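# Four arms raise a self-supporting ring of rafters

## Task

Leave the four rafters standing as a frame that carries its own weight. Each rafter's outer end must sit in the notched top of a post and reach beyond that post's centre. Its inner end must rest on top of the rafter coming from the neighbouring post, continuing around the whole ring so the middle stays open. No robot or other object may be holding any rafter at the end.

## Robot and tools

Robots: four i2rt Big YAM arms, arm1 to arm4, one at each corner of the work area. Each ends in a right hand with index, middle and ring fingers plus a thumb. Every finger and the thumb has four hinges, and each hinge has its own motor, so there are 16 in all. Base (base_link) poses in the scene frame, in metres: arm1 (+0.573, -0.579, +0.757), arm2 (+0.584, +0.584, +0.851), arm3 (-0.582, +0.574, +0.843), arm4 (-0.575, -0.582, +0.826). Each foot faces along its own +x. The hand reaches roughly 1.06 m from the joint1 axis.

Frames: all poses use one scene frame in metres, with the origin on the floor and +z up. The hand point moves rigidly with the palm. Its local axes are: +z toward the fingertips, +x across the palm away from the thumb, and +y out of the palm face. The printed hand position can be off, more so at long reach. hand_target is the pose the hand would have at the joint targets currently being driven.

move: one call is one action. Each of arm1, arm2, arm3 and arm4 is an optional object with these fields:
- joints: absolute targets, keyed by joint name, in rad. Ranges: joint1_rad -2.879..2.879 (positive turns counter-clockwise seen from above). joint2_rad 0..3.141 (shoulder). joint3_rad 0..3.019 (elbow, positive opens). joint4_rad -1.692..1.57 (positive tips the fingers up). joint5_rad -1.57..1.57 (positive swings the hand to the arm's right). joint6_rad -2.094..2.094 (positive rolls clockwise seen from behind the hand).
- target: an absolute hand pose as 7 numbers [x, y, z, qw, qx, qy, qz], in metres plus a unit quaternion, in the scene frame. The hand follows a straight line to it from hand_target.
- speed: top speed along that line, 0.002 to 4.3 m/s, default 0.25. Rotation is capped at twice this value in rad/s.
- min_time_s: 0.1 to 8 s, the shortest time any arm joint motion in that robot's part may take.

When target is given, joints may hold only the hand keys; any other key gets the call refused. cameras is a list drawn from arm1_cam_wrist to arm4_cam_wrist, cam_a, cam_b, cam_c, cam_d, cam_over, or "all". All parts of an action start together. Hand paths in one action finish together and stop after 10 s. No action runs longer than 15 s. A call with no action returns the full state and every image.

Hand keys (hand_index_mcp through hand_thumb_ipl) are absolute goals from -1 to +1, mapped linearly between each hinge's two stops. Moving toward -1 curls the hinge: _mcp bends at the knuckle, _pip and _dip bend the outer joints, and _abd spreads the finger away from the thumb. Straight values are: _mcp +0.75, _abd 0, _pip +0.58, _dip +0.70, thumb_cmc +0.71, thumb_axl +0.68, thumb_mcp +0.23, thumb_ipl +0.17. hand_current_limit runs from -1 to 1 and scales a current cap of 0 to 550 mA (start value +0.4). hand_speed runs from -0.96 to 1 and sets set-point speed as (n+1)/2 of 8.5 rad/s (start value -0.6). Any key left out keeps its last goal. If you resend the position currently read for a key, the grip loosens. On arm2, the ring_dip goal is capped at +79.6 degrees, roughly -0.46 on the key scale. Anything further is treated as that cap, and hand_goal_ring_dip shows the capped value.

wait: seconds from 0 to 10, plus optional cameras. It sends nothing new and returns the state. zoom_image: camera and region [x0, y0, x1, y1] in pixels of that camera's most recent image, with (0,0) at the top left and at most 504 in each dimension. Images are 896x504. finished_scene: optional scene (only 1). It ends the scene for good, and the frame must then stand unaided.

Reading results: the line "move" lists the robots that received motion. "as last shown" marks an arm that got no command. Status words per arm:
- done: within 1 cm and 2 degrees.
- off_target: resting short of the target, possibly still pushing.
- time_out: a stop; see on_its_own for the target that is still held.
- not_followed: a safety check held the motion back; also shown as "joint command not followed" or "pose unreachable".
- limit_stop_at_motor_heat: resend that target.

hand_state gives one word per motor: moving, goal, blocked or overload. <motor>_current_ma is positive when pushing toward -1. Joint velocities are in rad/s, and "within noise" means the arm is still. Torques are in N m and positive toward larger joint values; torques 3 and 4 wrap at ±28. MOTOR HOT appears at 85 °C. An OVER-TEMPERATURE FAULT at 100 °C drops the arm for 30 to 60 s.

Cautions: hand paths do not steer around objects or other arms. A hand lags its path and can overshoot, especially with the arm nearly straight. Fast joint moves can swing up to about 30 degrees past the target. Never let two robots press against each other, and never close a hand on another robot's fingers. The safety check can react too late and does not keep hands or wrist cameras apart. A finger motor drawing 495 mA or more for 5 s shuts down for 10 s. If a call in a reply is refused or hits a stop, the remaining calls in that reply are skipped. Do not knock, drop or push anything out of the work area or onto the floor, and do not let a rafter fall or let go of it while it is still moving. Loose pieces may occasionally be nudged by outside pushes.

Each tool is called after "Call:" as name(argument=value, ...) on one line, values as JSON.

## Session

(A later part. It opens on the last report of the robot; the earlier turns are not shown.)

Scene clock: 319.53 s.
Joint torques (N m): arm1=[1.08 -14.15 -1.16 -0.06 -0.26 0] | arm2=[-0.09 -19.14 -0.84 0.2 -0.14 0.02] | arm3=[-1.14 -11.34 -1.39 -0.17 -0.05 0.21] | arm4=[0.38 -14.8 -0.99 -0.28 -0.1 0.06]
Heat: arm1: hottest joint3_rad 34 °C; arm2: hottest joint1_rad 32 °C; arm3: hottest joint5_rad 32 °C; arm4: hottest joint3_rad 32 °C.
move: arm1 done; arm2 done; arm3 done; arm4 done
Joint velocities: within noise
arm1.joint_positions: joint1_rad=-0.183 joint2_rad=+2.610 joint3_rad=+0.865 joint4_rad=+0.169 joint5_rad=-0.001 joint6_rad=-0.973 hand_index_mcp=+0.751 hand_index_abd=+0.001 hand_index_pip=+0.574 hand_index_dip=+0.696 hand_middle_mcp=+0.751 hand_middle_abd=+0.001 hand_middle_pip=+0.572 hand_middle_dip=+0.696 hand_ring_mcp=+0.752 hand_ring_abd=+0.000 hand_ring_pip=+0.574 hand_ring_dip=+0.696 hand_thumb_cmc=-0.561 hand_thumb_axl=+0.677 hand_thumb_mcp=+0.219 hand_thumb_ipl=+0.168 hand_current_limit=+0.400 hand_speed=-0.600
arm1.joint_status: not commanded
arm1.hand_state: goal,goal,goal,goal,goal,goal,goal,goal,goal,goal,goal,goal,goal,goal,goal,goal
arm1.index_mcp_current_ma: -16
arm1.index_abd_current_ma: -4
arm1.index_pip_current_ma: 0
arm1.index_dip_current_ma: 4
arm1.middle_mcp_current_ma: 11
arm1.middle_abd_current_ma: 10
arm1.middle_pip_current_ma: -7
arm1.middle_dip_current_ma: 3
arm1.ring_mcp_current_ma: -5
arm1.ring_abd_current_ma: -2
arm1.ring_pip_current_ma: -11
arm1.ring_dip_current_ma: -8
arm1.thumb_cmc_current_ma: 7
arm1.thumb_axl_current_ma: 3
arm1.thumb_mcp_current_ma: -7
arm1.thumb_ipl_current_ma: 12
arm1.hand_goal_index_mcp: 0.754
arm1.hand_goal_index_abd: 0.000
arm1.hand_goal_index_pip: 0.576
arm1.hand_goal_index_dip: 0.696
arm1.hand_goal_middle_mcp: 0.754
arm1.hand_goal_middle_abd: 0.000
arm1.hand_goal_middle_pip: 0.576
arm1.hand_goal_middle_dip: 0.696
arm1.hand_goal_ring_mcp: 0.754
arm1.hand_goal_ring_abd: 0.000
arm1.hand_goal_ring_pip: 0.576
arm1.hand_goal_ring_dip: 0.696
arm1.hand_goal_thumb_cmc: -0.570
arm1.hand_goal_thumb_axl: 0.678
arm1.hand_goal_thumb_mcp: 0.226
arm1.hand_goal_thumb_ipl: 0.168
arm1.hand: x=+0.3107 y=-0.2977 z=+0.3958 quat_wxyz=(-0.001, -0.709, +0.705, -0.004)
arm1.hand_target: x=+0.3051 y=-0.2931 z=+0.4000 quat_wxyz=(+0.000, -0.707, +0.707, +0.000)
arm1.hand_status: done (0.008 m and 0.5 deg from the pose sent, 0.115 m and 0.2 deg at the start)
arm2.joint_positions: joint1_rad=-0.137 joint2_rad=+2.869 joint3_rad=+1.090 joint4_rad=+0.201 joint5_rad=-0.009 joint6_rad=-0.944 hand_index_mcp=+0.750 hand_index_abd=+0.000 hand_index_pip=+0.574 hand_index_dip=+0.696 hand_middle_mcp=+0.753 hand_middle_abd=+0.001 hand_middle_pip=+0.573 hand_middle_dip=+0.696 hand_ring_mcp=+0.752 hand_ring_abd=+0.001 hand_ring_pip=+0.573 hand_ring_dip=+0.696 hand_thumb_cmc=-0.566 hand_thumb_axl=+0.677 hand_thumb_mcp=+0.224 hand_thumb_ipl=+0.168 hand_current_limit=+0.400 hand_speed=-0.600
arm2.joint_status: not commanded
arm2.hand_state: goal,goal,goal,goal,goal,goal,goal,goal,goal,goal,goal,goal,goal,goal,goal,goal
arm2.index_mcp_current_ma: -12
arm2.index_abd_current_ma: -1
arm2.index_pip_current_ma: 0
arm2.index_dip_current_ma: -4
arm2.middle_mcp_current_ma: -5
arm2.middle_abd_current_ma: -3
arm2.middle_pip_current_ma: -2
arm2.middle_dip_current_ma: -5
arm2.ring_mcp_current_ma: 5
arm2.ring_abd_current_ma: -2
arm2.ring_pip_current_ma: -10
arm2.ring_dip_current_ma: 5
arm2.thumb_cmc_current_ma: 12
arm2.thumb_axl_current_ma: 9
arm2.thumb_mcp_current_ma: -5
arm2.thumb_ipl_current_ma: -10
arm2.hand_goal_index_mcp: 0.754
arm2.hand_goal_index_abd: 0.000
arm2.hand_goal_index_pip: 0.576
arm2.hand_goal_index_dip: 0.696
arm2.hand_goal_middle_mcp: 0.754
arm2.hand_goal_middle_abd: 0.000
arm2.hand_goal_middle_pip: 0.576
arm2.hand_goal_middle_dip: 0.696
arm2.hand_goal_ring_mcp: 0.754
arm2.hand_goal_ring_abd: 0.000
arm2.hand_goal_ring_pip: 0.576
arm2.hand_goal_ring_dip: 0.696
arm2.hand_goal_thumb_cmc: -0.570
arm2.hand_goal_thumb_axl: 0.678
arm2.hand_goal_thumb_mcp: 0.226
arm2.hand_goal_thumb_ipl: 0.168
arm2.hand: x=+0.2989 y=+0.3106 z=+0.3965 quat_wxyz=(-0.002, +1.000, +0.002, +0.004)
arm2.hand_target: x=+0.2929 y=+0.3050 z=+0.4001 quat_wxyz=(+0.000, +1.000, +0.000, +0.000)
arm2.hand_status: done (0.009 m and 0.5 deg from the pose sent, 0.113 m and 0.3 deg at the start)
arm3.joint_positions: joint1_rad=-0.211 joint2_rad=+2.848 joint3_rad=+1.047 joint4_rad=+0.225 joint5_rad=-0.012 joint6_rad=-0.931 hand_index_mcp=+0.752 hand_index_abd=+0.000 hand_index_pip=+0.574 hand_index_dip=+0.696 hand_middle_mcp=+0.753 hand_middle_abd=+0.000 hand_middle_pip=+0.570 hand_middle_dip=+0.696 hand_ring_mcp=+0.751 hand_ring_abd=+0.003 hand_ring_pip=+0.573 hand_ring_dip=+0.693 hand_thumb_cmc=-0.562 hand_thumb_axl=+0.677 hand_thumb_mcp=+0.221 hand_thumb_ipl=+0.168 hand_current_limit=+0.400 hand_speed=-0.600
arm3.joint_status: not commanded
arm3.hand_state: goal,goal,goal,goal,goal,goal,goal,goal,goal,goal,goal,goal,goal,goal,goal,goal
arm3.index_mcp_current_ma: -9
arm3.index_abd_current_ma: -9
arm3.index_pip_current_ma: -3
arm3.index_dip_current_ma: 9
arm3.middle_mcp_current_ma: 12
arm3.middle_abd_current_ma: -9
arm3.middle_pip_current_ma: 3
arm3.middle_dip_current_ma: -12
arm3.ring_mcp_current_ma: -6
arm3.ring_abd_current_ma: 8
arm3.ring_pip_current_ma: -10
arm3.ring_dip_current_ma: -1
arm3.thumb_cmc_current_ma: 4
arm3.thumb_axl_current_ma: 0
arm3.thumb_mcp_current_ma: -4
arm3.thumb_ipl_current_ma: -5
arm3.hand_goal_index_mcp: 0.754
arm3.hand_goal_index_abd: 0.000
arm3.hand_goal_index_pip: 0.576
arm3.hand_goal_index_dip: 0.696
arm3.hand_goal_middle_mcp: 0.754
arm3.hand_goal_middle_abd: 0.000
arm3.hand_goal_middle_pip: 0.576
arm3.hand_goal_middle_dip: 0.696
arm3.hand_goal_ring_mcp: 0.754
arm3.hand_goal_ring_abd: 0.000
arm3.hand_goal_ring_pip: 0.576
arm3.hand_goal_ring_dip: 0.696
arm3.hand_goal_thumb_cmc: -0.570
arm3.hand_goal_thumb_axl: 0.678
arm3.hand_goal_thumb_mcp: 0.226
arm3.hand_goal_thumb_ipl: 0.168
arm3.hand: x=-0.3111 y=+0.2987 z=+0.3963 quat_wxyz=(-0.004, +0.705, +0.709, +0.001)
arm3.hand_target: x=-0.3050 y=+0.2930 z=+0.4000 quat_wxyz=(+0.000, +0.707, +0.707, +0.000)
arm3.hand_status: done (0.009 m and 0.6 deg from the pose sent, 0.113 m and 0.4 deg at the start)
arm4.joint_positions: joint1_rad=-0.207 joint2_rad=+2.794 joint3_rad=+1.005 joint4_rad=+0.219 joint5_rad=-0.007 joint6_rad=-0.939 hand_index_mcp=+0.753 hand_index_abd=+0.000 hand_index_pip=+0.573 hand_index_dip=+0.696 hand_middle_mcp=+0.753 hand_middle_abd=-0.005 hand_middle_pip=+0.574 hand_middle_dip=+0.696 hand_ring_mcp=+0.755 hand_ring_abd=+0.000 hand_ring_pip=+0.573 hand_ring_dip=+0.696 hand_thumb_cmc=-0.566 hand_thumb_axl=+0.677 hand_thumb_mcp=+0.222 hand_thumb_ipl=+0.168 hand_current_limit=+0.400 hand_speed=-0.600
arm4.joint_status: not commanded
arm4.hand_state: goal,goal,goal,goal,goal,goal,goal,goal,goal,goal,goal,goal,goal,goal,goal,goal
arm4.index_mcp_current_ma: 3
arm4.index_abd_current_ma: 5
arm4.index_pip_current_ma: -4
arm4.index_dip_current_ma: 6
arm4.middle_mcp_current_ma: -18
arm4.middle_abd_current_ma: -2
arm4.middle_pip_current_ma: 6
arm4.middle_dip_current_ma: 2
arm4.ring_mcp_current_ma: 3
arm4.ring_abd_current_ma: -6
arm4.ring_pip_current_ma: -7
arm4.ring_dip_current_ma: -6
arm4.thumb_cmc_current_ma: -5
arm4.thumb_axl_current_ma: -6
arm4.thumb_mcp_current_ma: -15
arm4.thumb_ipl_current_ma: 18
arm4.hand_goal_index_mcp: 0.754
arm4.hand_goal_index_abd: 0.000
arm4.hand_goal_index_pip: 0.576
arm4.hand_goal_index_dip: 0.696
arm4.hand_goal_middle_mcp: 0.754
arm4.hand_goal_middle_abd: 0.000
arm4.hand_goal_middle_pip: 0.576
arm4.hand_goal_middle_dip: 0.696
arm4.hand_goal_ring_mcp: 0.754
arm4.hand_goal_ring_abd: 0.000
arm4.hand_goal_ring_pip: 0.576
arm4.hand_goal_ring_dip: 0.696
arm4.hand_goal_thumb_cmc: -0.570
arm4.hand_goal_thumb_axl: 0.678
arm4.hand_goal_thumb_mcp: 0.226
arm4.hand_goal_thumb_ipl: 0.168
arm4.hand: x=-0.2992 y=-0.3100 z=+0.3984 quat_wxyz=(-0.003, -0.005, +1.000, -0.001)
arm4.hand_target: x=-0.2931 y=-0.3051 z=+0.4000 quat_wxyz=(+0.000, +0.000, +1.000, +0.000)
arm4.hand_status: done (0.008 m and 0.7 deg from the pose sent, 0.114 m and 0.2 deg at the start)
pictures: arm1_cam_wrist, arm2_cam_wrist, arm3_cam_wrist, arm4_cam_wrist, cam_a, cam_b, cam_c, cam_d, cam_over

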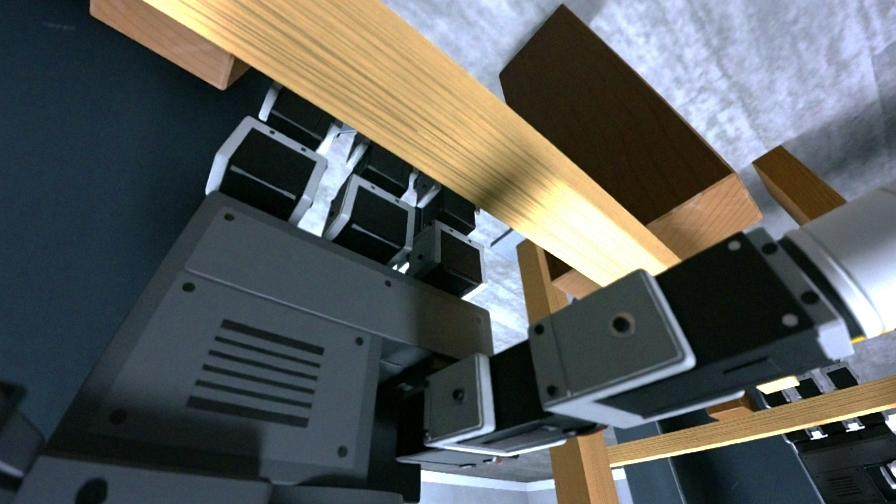

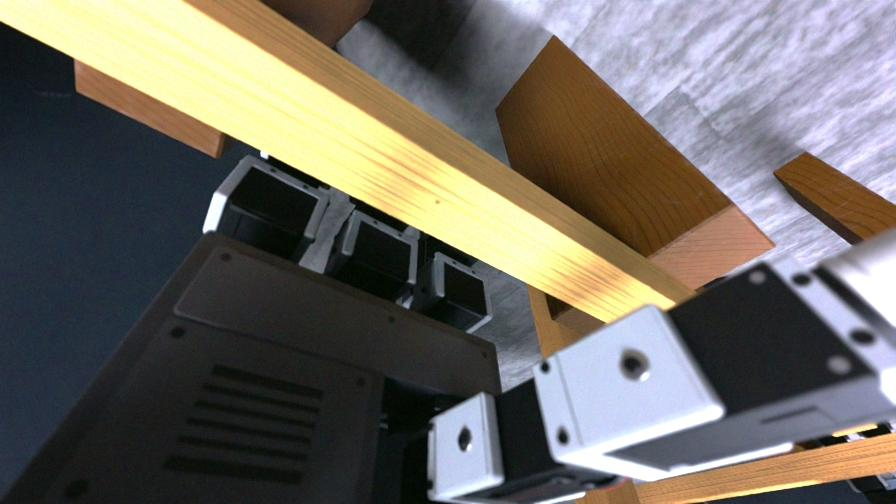

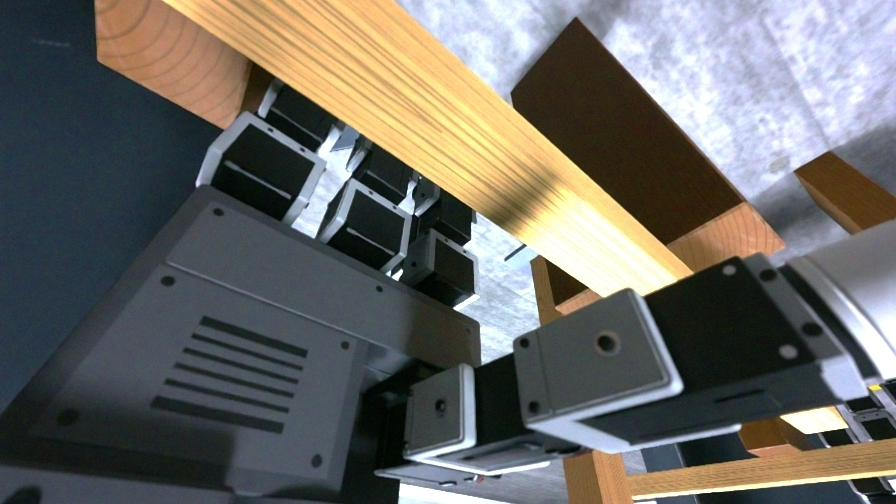

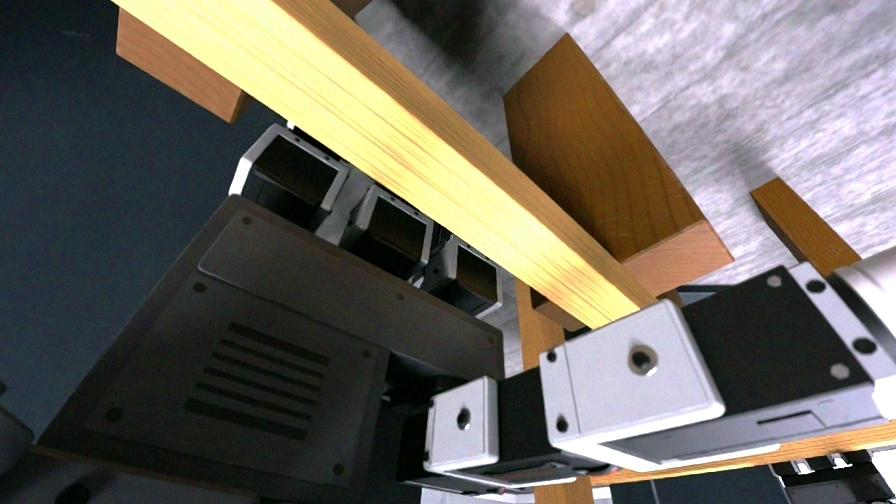

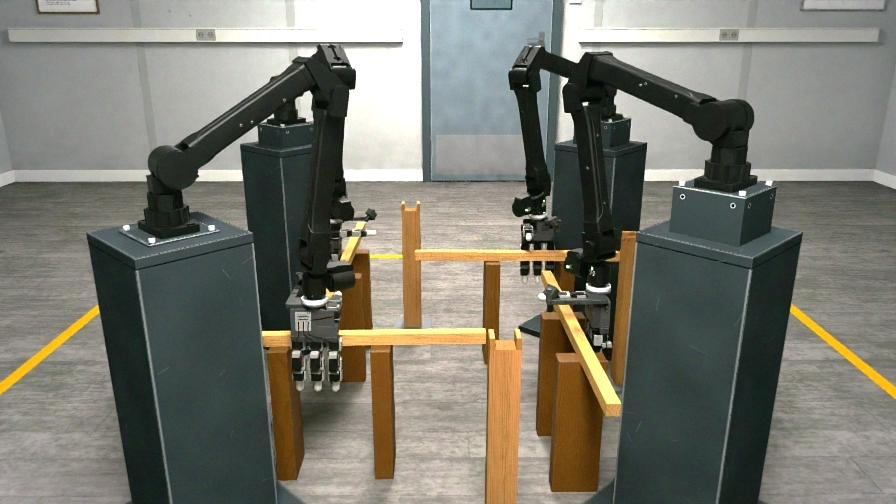

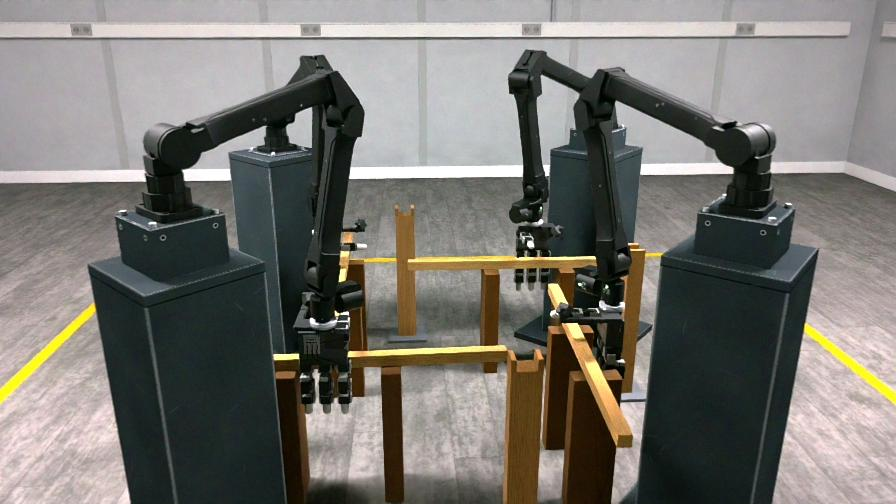

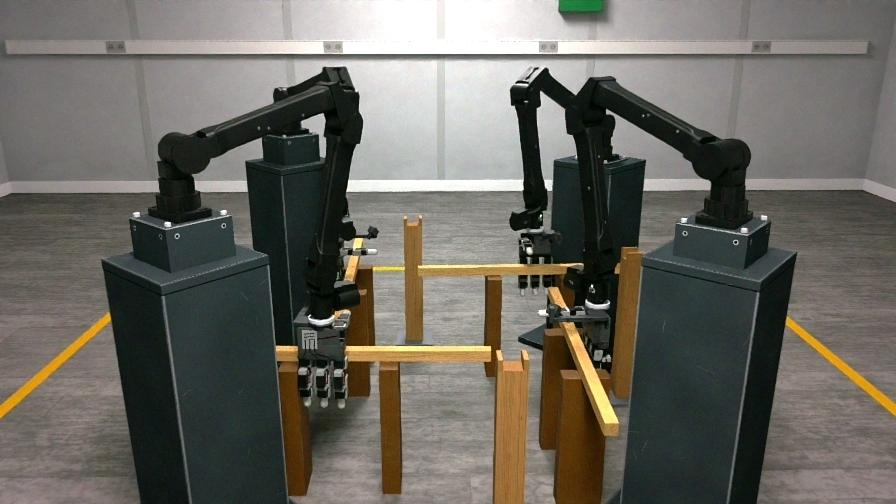

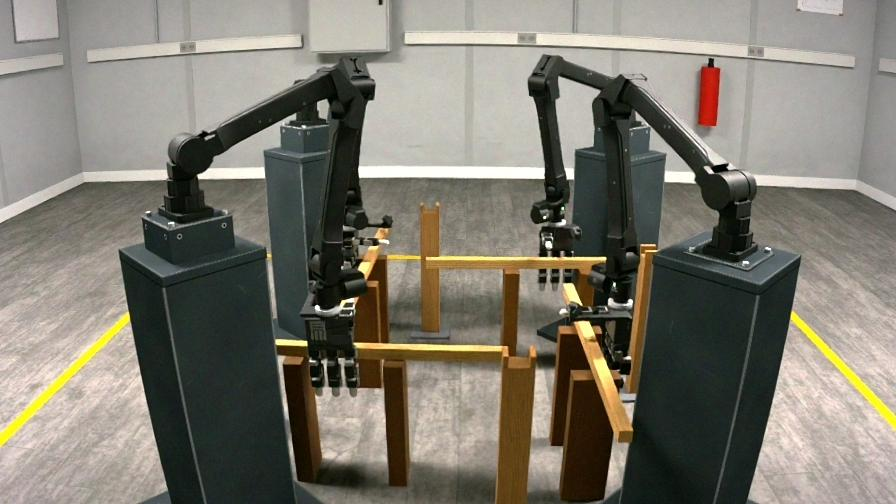

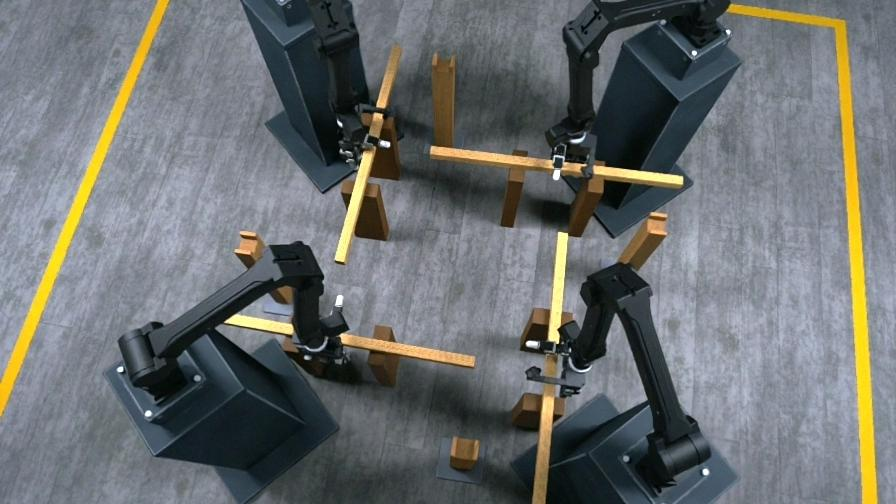

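Call:
move(arm1={"target": [0.281, -0.293, 0.403, 0, 0.7071, -0.7071, 0], "speed": 0.06}, arm2={"target": [0.293, 0.2925, 0.403, 0, 1, 0, 0], "speed": 0.06}, arm3={"target": [-0.282, 0.293, 0.403, 0, 0.7071, 0.7071, 0], "speed": 0.06}, arm4={"target": [-0.293, -0.2945, 0.403, 0, 0, 1, 0], "speed": 0.06}, cameras=["all"])

Call:
zoom_image(camera="cam_a", region=[550, 280, 630, 360])

Call:
zoom_image(camera="cam_b", region=[560, 300, 640, 380])

Call:
zoom_image(camera="cam_c", region=[560, 290, 640, 370])

Call:
zoom_image(camera="cam_d", region=[570, 300, 650, 380])

Scene clock: 365.27 s.
Joint torques (N m): arm1=[1.26 -14.1 -0.55 0.05 -0.28 -0.01] | arm2=[0.15 -19.37 -0.73 0.21 -0.15 0.06] | arm3=[-1.14 -11.69 -1.07 -0.16 -0.04 0.2] | arm4=[0.67 -14.92 -0.73 -0.2 -0.12 0.07]
Heat: arm1: hottest joint2_rad 33 °C; arm2: hottest joint2_rad 32 °C; arm3: hottest joint5_rad 32 °C; arm4: hottest joint3_rad 31 °C.
move: arm1 done; arm2 done; arm3 done; arm4 done
Joint velocities: within noise
arm1.joint_positions: joint1_rad=-0.126 joint2_rad=+2.595 joint3_rad=+0.894 joint4_rad=+0.126 joint5_rad=-0.001 joint6_rad=-0.914 hand_index_mcp=+0.751 hand_index_abd=+0.001 hand_index_pip=+0.574 hand_index_dip=+0.696 hand_middle_mcp=+0.751 hand_middle_abd=+0.001 hand_middle_pip=+0.572 hand_middle_dip=+0.696 hand_ring_mcp=+0.752 hand_ring_abd=+0.000 hand_ring_pip=+0.574 hand_ring_dip=+0.696 hand_thumb_cmc=-0.561 hand_thumb_axl=+0.677 hand_thumb_mcp=+0.219 hand_thumb_ipl=+0.168 hand_current_limit=+0.400 hand_speed=-0.600
arm1.joint_status: not commanded
arm1.hand_state: goal,goal,goal,goal,goal,goal,goal,goal,goal,goal,goal,goal,goal,goal,goal,goal
arm1.index_mcp_current_ma: -11
arm1.index_abd_current_ma: -3
arm1.index_pip_current_ma: -3
arm1.index_dip_current_ma: 3
arm1.middle_mcp_current_ma: -5
arm1.middle_abd_current_ma: 0
arm1.middle_pip_current_ma: 1
arm1.middle_dip_current_ma: -3
arm1.ring_mcp_current_ma: -8
arm1.ring_abd_current_ma: -9
arm1.ring_pip_current_ma: -5
arm1.ring_dip_current_ma: -1
arm1.thumb_cmc_current_ma: 12
arm1.thumb_axl_current_ma: -3
arm1.thumb_mcp_current_ma: -13
arm1.thumb_ipl_current_ma: -4
arm1.hand_goal_index_mcp: 0.754
arm1.hand_goal_index_abd: 0.000
arm1.hand_goal_index_pip: 0.576
arm1.hand_goal_index_dip: 0.696
arm1.hand_goal_middle_mcp: 0.754
arm1.hand_goal_middle_abd: 0.000
arm1.hand_goal_middle_pip: 0.576
arm1.hand_goal_middle_dip: 0.696
arm1.hand_goal_ring_mcp: 0.754
arm1.hand_goal_ring_abd: 0.000
arm1.hand_goal_ring_pip: 0.576
arm1.hand_goal_ring_dip: 0.696
arm1.hand_goal_thumb_cmc: -0.570
arm1.hand_goal_thumb_axl: 0.678
arm1.hand_goal_thumb_mcp: 0.226
arm1.hand_goal_thumb_ipl: 0.168
arm1.hand: x=+0.2874 y=-0.2965 z=+0.3984 quat_wxyz=(+0.000, -0.708, +0.706, -0.004)
arm1.hand_target: x=+0.2811 y=-0.2930 z=+0.4030 quat_wxyz=(+0.000, -0.707, +0.707, +0.000)
arm1.hand_status: done (0.009 m and 0.5 deg from the pose sent, 0.031 m and 0.5 deg at the start)
arm2.joint_positions: joint1_rad=-0.110 joint2_rad=+2.856 joint3_rad=+1.100 joint4_rad=+0.180 joint5_rad=-0.009 joint6_rad=-0.914 hand_index_mcp=+0.750 hand_index_abd=+0.000 hand_index_pip=+0.574 hand_index_dip=+0.696 hand_middle_mcp=+0.753 hand_middle_abd=+0.001 hand_middle_pip=+0.573 hand_middle_dip=+0.696 hand_ring_mcp=+0.752 hand_ring_abd=+0.001 hand_ring_pip=+0.573 hand_ring_dip=+0.696 hand_thumb_cmc=-0.566 hand_thumb_axl=+0.677 hand_thumb_mcp=+0.224 hand_thumb_ipl=+0.168 hand_current_limit=+0.400 hand_speed=-0.600
arm2.joint_status: not commanded
arm2.hand_state: goal,goal,goal,goal,goal,goal,goal,goal,goal,goal,goal,goal,goal,goal,goal,goal
arm2.index_mcp_current_ma: -12
arm2.index_abd_current_ma: 8
arm2.index_pip_current_ma: 2
arm2.index_dip_current_ma: -1
arm2.middle_mcp_current_ma: -5
arm2.middle_abd_current_ma: 2
arm2.middle_pip_current_ma: -1
arm2.middle_dip_current_ma: -2
arm2.ring_mcp_current_ma: 6
arm2.ring_abd_current_ma: -4
arm2.ring_pip_current_ma: -9
arm2.ring_dip_current_ma: 6
arm2.thumb_cmc_current_ma: 12
arm2.thumb_axl_current_ma: 13
arm2.thumb_mcp_current_ma: -9
arm2.thumb_ipl_current_ma: -4
arm2.hand_goal_index_mcp: 0.754
arm2.hand_goal_index_abd: 0.000
arm2.hand_goal_index_pip: 0.576
arm2.hand_goal_index_dip: 0.696
arm2.hand_goal_middle_mcp: 0.754
arm2.hand_goal_middle_abd: 0.000
arm2.hand_goal_middle_pip: 0.576
arm2.hand_goal_middle_dip: 0.696
arm2.hand_goal_ring_mcp: 0.754
arm2.hand_goal_ring_abd: 0.000
arm2.hand_goal_ring_pip: 0.576
arm2.hand_goal_ring_dip: 0.696
arm2.hand_goal_thumb_cmc: -0.570
arm2.hand_goal_thumb_axl: 0.678
arm2.hand_goal_thumb_mcp: 0.226
arm2.hand_goal_thumb_ipl: 0.168
arm2.hand: x=+0.2975 y=+0.2987 z=+0.3995 quat_wxyz=(-0.002, +1.000, +0.000, +0.003)
arm2.hand_target: x=+0.2932 y=+0.2925 z=+0.4030 quat_wxyz=(+0.000, +1.000, +0.000, +0.000)
arm2.hand_status: done (0.008 m and 0.4 deg from the pose sent, 0.020 m and 0.5 deg at the start)
arm3.joint_positions: joint1_rad=-0.157 joint2_rad=+2.832 joint3_rad=+1.071 joint4_rad=+0.185 joint5_rad=-0.012 joint6_rad=-0.877 hand_index_mcp=+0.752 hand_index_abd=+0.000 hand_index_pip=+0.574 hand_index_dip=+0.696 hand_middle_mcp=+0.753 hand_middle_abd=+0.000 hand_middle_pip=+0.570 hand_middle_dip=+0.696 hand_ring_mcp=+0.751 hand_ring_abd=+0.003 hand_ring_pip=+0.573 hand_ring_dip=+0.696 hand_thumb_cmc=-0.562 hand_thumb_axl=+0.677 hand_thumb_mcp=+0.221 hand_thumb_ipl=+0.168 hand_current_limit=+0.400 hand_speed=-0.600
arm3.joint_status: not commanded
arm3.hand_state: goal,goal,goal,goal,goal,goal,goal,goal,goal,goal,goal,goal,goal,goal,goal,goal
arm3.index_mcp_current_ma: 17
arm3.index_abd_current_ma: 6
arm3.index_pip_current_ma: -2
arm3.index_dip_current_ma: 11
arm3.middle_mcp_current_ma: -6
arm3.middle_abd_current_ma: 15
arm3.middle_pip_current_ma: -4
arm3.middle_dip_current_ma: -18
arm3.ring_mcp_current_ma: -14
arm3.ring_abd_current_ma: 11
arm3.ring_pip_current_ma: -8
arm3.ring_dip_current_ma: -4
arm3.thumb_cmc_current_ma: 12
arm3.thumb_axl_current_ma: 2
arm3.thumb_mcp_current_ma: 12
arm3.thumb_ipl_current_ma: -9
arm3.hand_goal_index_mcp: 0.754
arm3.hand_goal_index_abd: 0.000
arm3.hand_goal_index_pip: 0.576
arm3.hand_goal_index_dip: 0.696
arm3.hand_goal_middle_mcp: 0.754
arm3.hand_goal_middle_abd: 0.000
arm3.hand_goal_middle_pip: 0.576
arm3.hand_goal_middle_dip: 0.696
arm3.hand_goal_ring_mcp: 0.754
arm3.hand_goal_ring_abd: 0.000
arm3.hand_goal_ring_pip: 0.576
arm3.hand_goal_ring_dip: 0.696
arm3.hand_goal_thumb_cmc: -0.570
arm3.hand_goal_thumb_axl: 0.678
arm3.hand_goal_thumb_mcp: 0.226
arm3.hand_goal_thumb_ipl: 0.168
arm3.hand: x=-0.2886 y=+0.2981 z=+0.3989 quat_wxyz=(-0.005, +0.706, +0.709, +0.001)
arm3.hand_target: x=-0.2821 y=+0.2930 z=+0.4030 quat_wxyz=(+0.000, +0.707, +0.707, +0.000)
arm3.hand_status: done (0.009 m and 0.6 deg from the pose sent, 0.030 m and 0.6 deg at the start)
arm4.joint_positions: joint1_rad=-0.187 joint2_rad=+2.783 joint3_rad=+1.012 joint4_rad=+0.200 joint5_rad=-0.007 joint6_rad=-0.912 hand_index_mcp=+0.753 hand_index_abd=+0.000 hand_index_pip=+0.573 hand_index_dip=+0.696 hand_middle_mcp=+0.753 hand_middle_abd=-0.005 hand_middle_pip=+0.574 hand_middle_dip=+0.696 hand_ring_mcp=+0.755 hand_ring_abd=+0.000 hand_ring_pip=+0.573 hand_ring_dip=+0.696 hand_thumb_cmc=-0.567 hand_thumb_axl=+0.677 hand_thumb_mcp=+0.222 hand_thumb_ipl=+0.168 hand_current_limit=+0.400 hand_speed=-0.600
arm4.joint_status: not commanded
arm4.hand_state: goal,goal,goal,goal,goal,goal,goal,goal,goal,goal,goal,goal,goal,goal,goal,goal
arm4.index_mcp_current_ma: 3
arm4.index_abd_current_ma: -1
arm4.index_pip_current_ma: -2
arm4.index_dip_current_ma: -1
arm4.middle_mcp_current_ma: -21
arm4.middle_abd_current_ma: -6
arm4.middle_pip_current_ma: 6
arm4.middle_dip_current_ma: -7
arm4.ring_mcp_current_ma: 6
arm4.ring_abd_current_ma: -13
arm4.ring_pip_current_ma: -13
arm4.ring_dip_current_ma: -15
arm4.thumb_cmc_current_ma: 12
arm4.thumb_axl_current_ma: -9
arm4.thumb_mcp_current_ma: -14
arm4.thumb_ipl_current_ma: 10
arm4.hand_goal_index_mcp: 0.754
arm4.hand_goal_index_abd: 0.000
arm4.hand_goal_index_pip: 0.576
arm4.hand_goal_index_dip: 0.696
arm4.hand_goal_middle_mcp: 0.754
arm4.hand_goal_middle_abd: 0.000
arm4.hand_goal_middle_pip: 0.576
arm4.hand_goal_middle_dip: 0.696
arm4.hand_goal_ring_mcp: 0.754
arm4.hand_goal_ring_abd: 0.000
arm4.hand_goal_ring_pip: 0.576
arm4.hand_goal_ring_dip: 0.696
arm4.hand_goal_thumb_cmc: -0.570
arm4.hand_goal_thumb_axl: 0.678
arm4.hand_goal_thumb_mcp: 0.226
arm4.hand_goal_thumb_ipl: 0.168
arm4.hand: x=-0.2977 y=-0.3015 z=+0.4010 quat_wxyz=(-0.003, -0.001, +1.000, -0.002)
arm4.hand_target: x=-0.2930 y=-0.2946 z=+0.4031 quat_wxyz=(+0.000, +0.000, +1.000, +0.000)
arm4.hand_status: done (0.009 m and 0.4 deg from the pose sent, 0.017 m and 0.7 deg at the start)
pictures: arm1_cam_wrist, arm2_cam_wrist, arm3_cam_wrist, arm4_cam_wrist, cam_a, cam_b, cam_c, cam_d, cam_over

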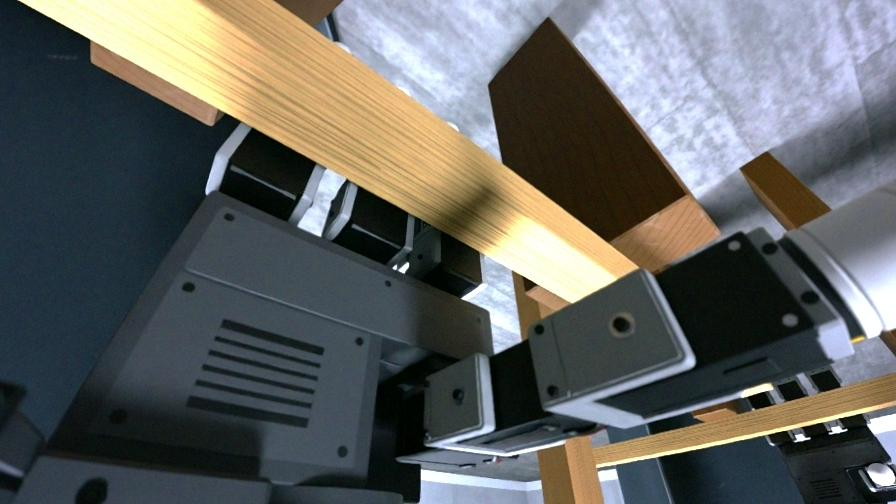

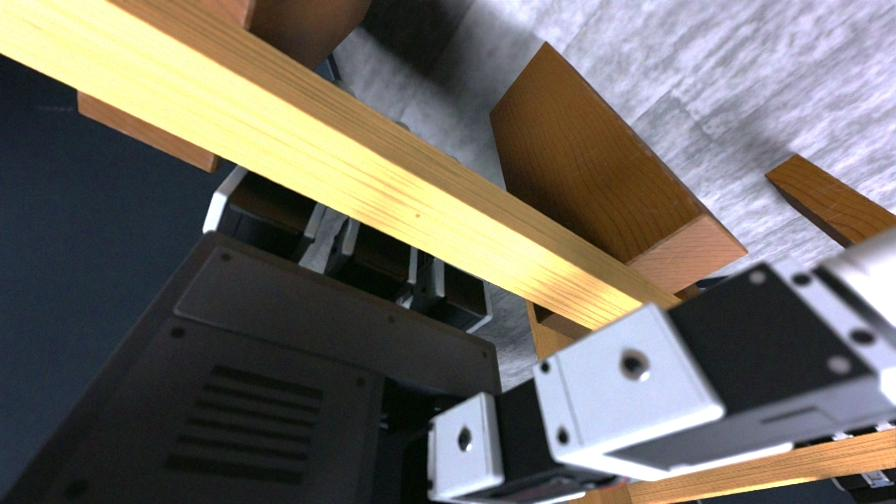

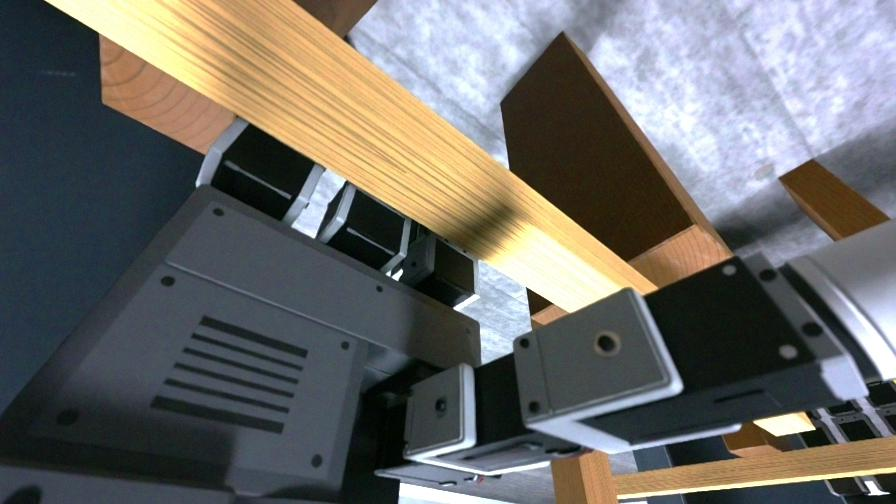

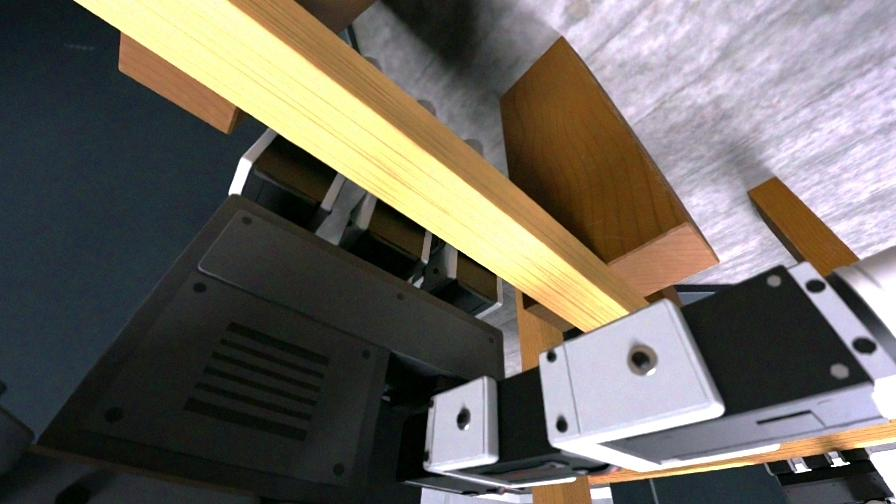

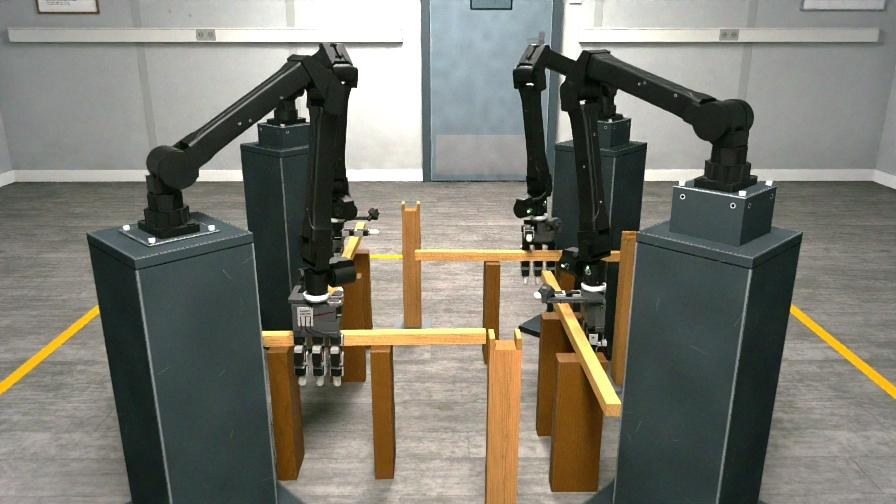

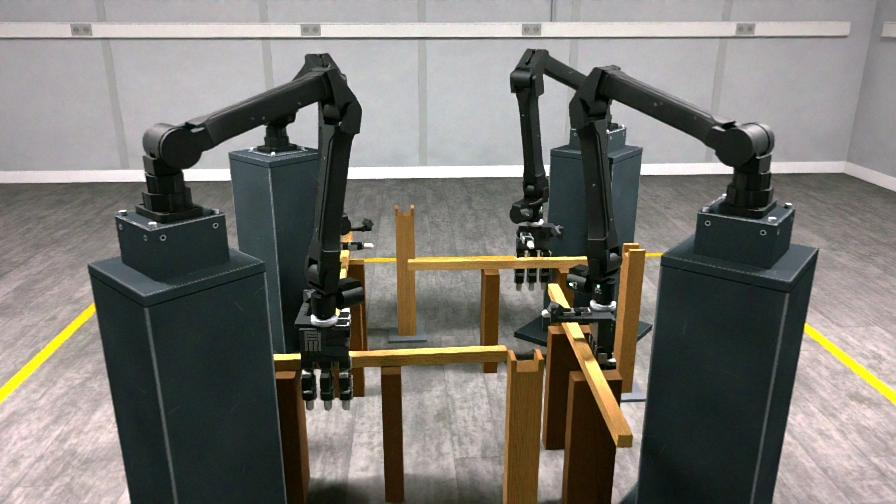

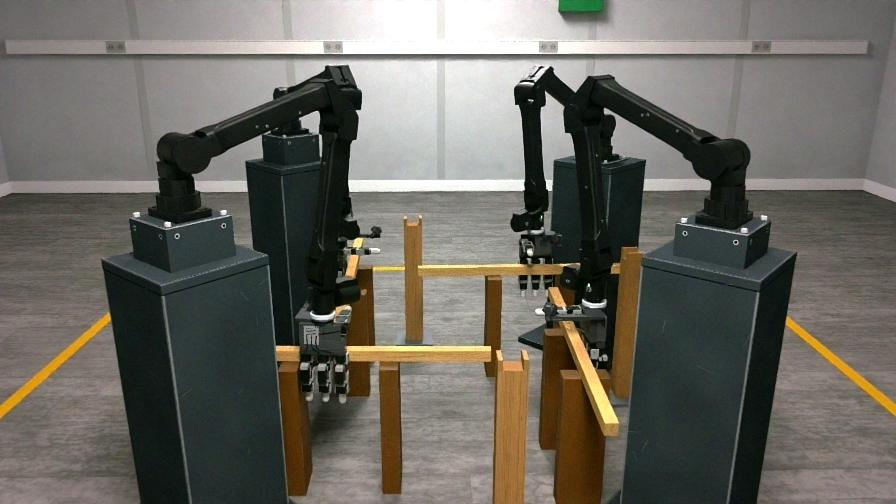

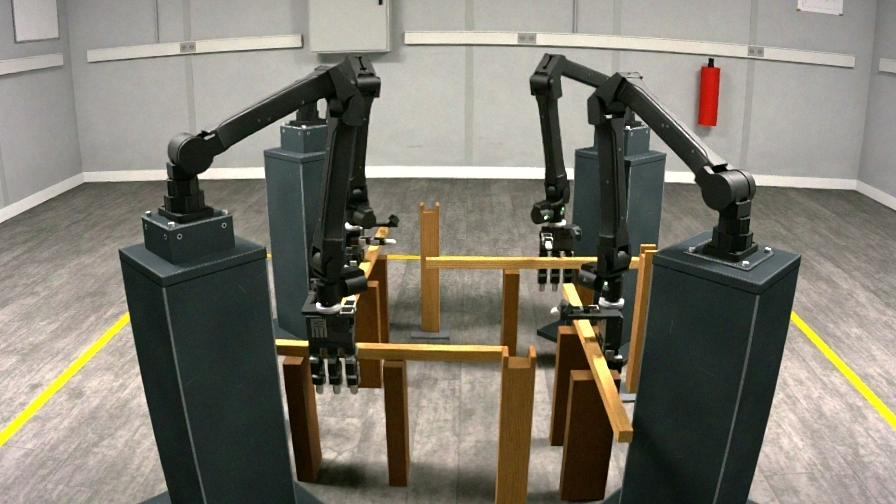

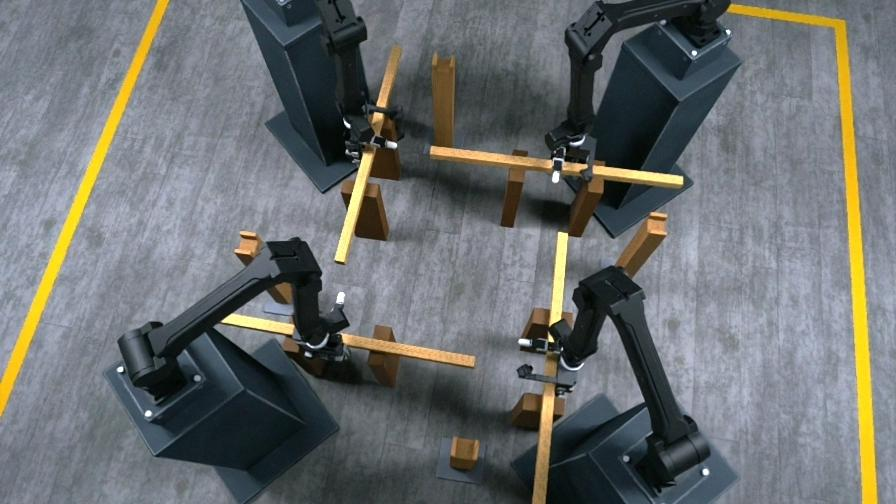

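Scaled by 6.300.

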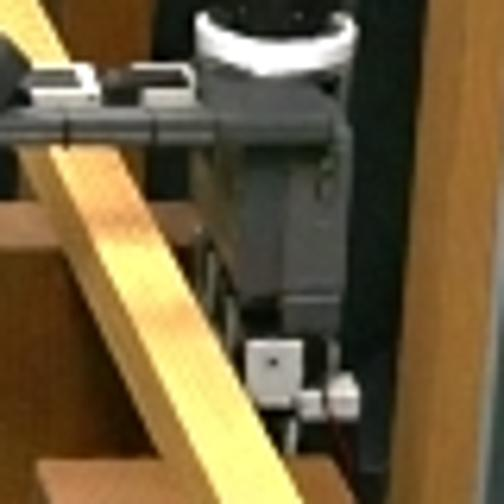

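Scaled by 6.300.

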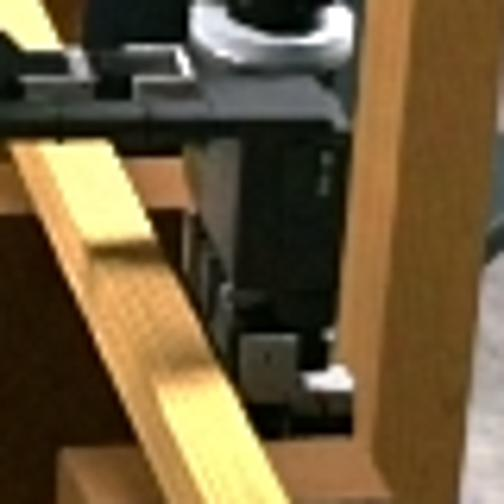

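Scaled by 6.300.

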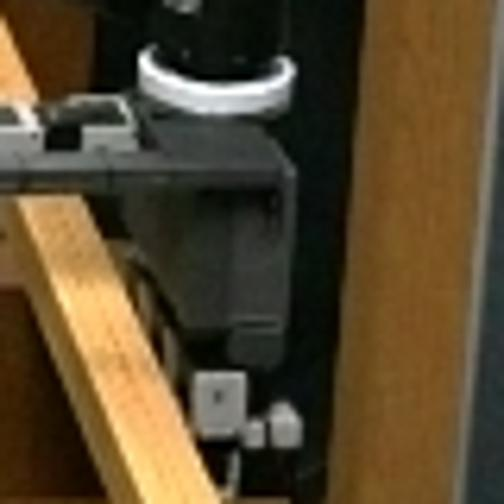

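Scaled by 6.300.

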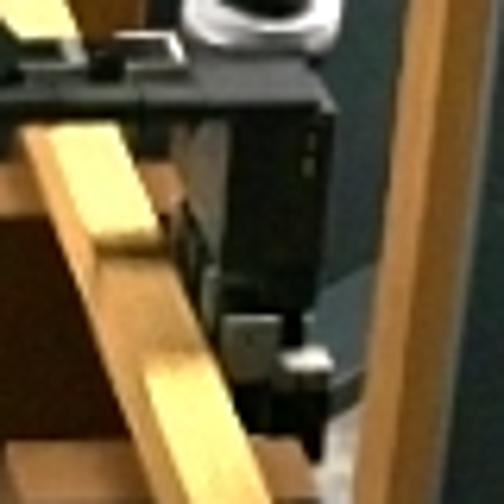

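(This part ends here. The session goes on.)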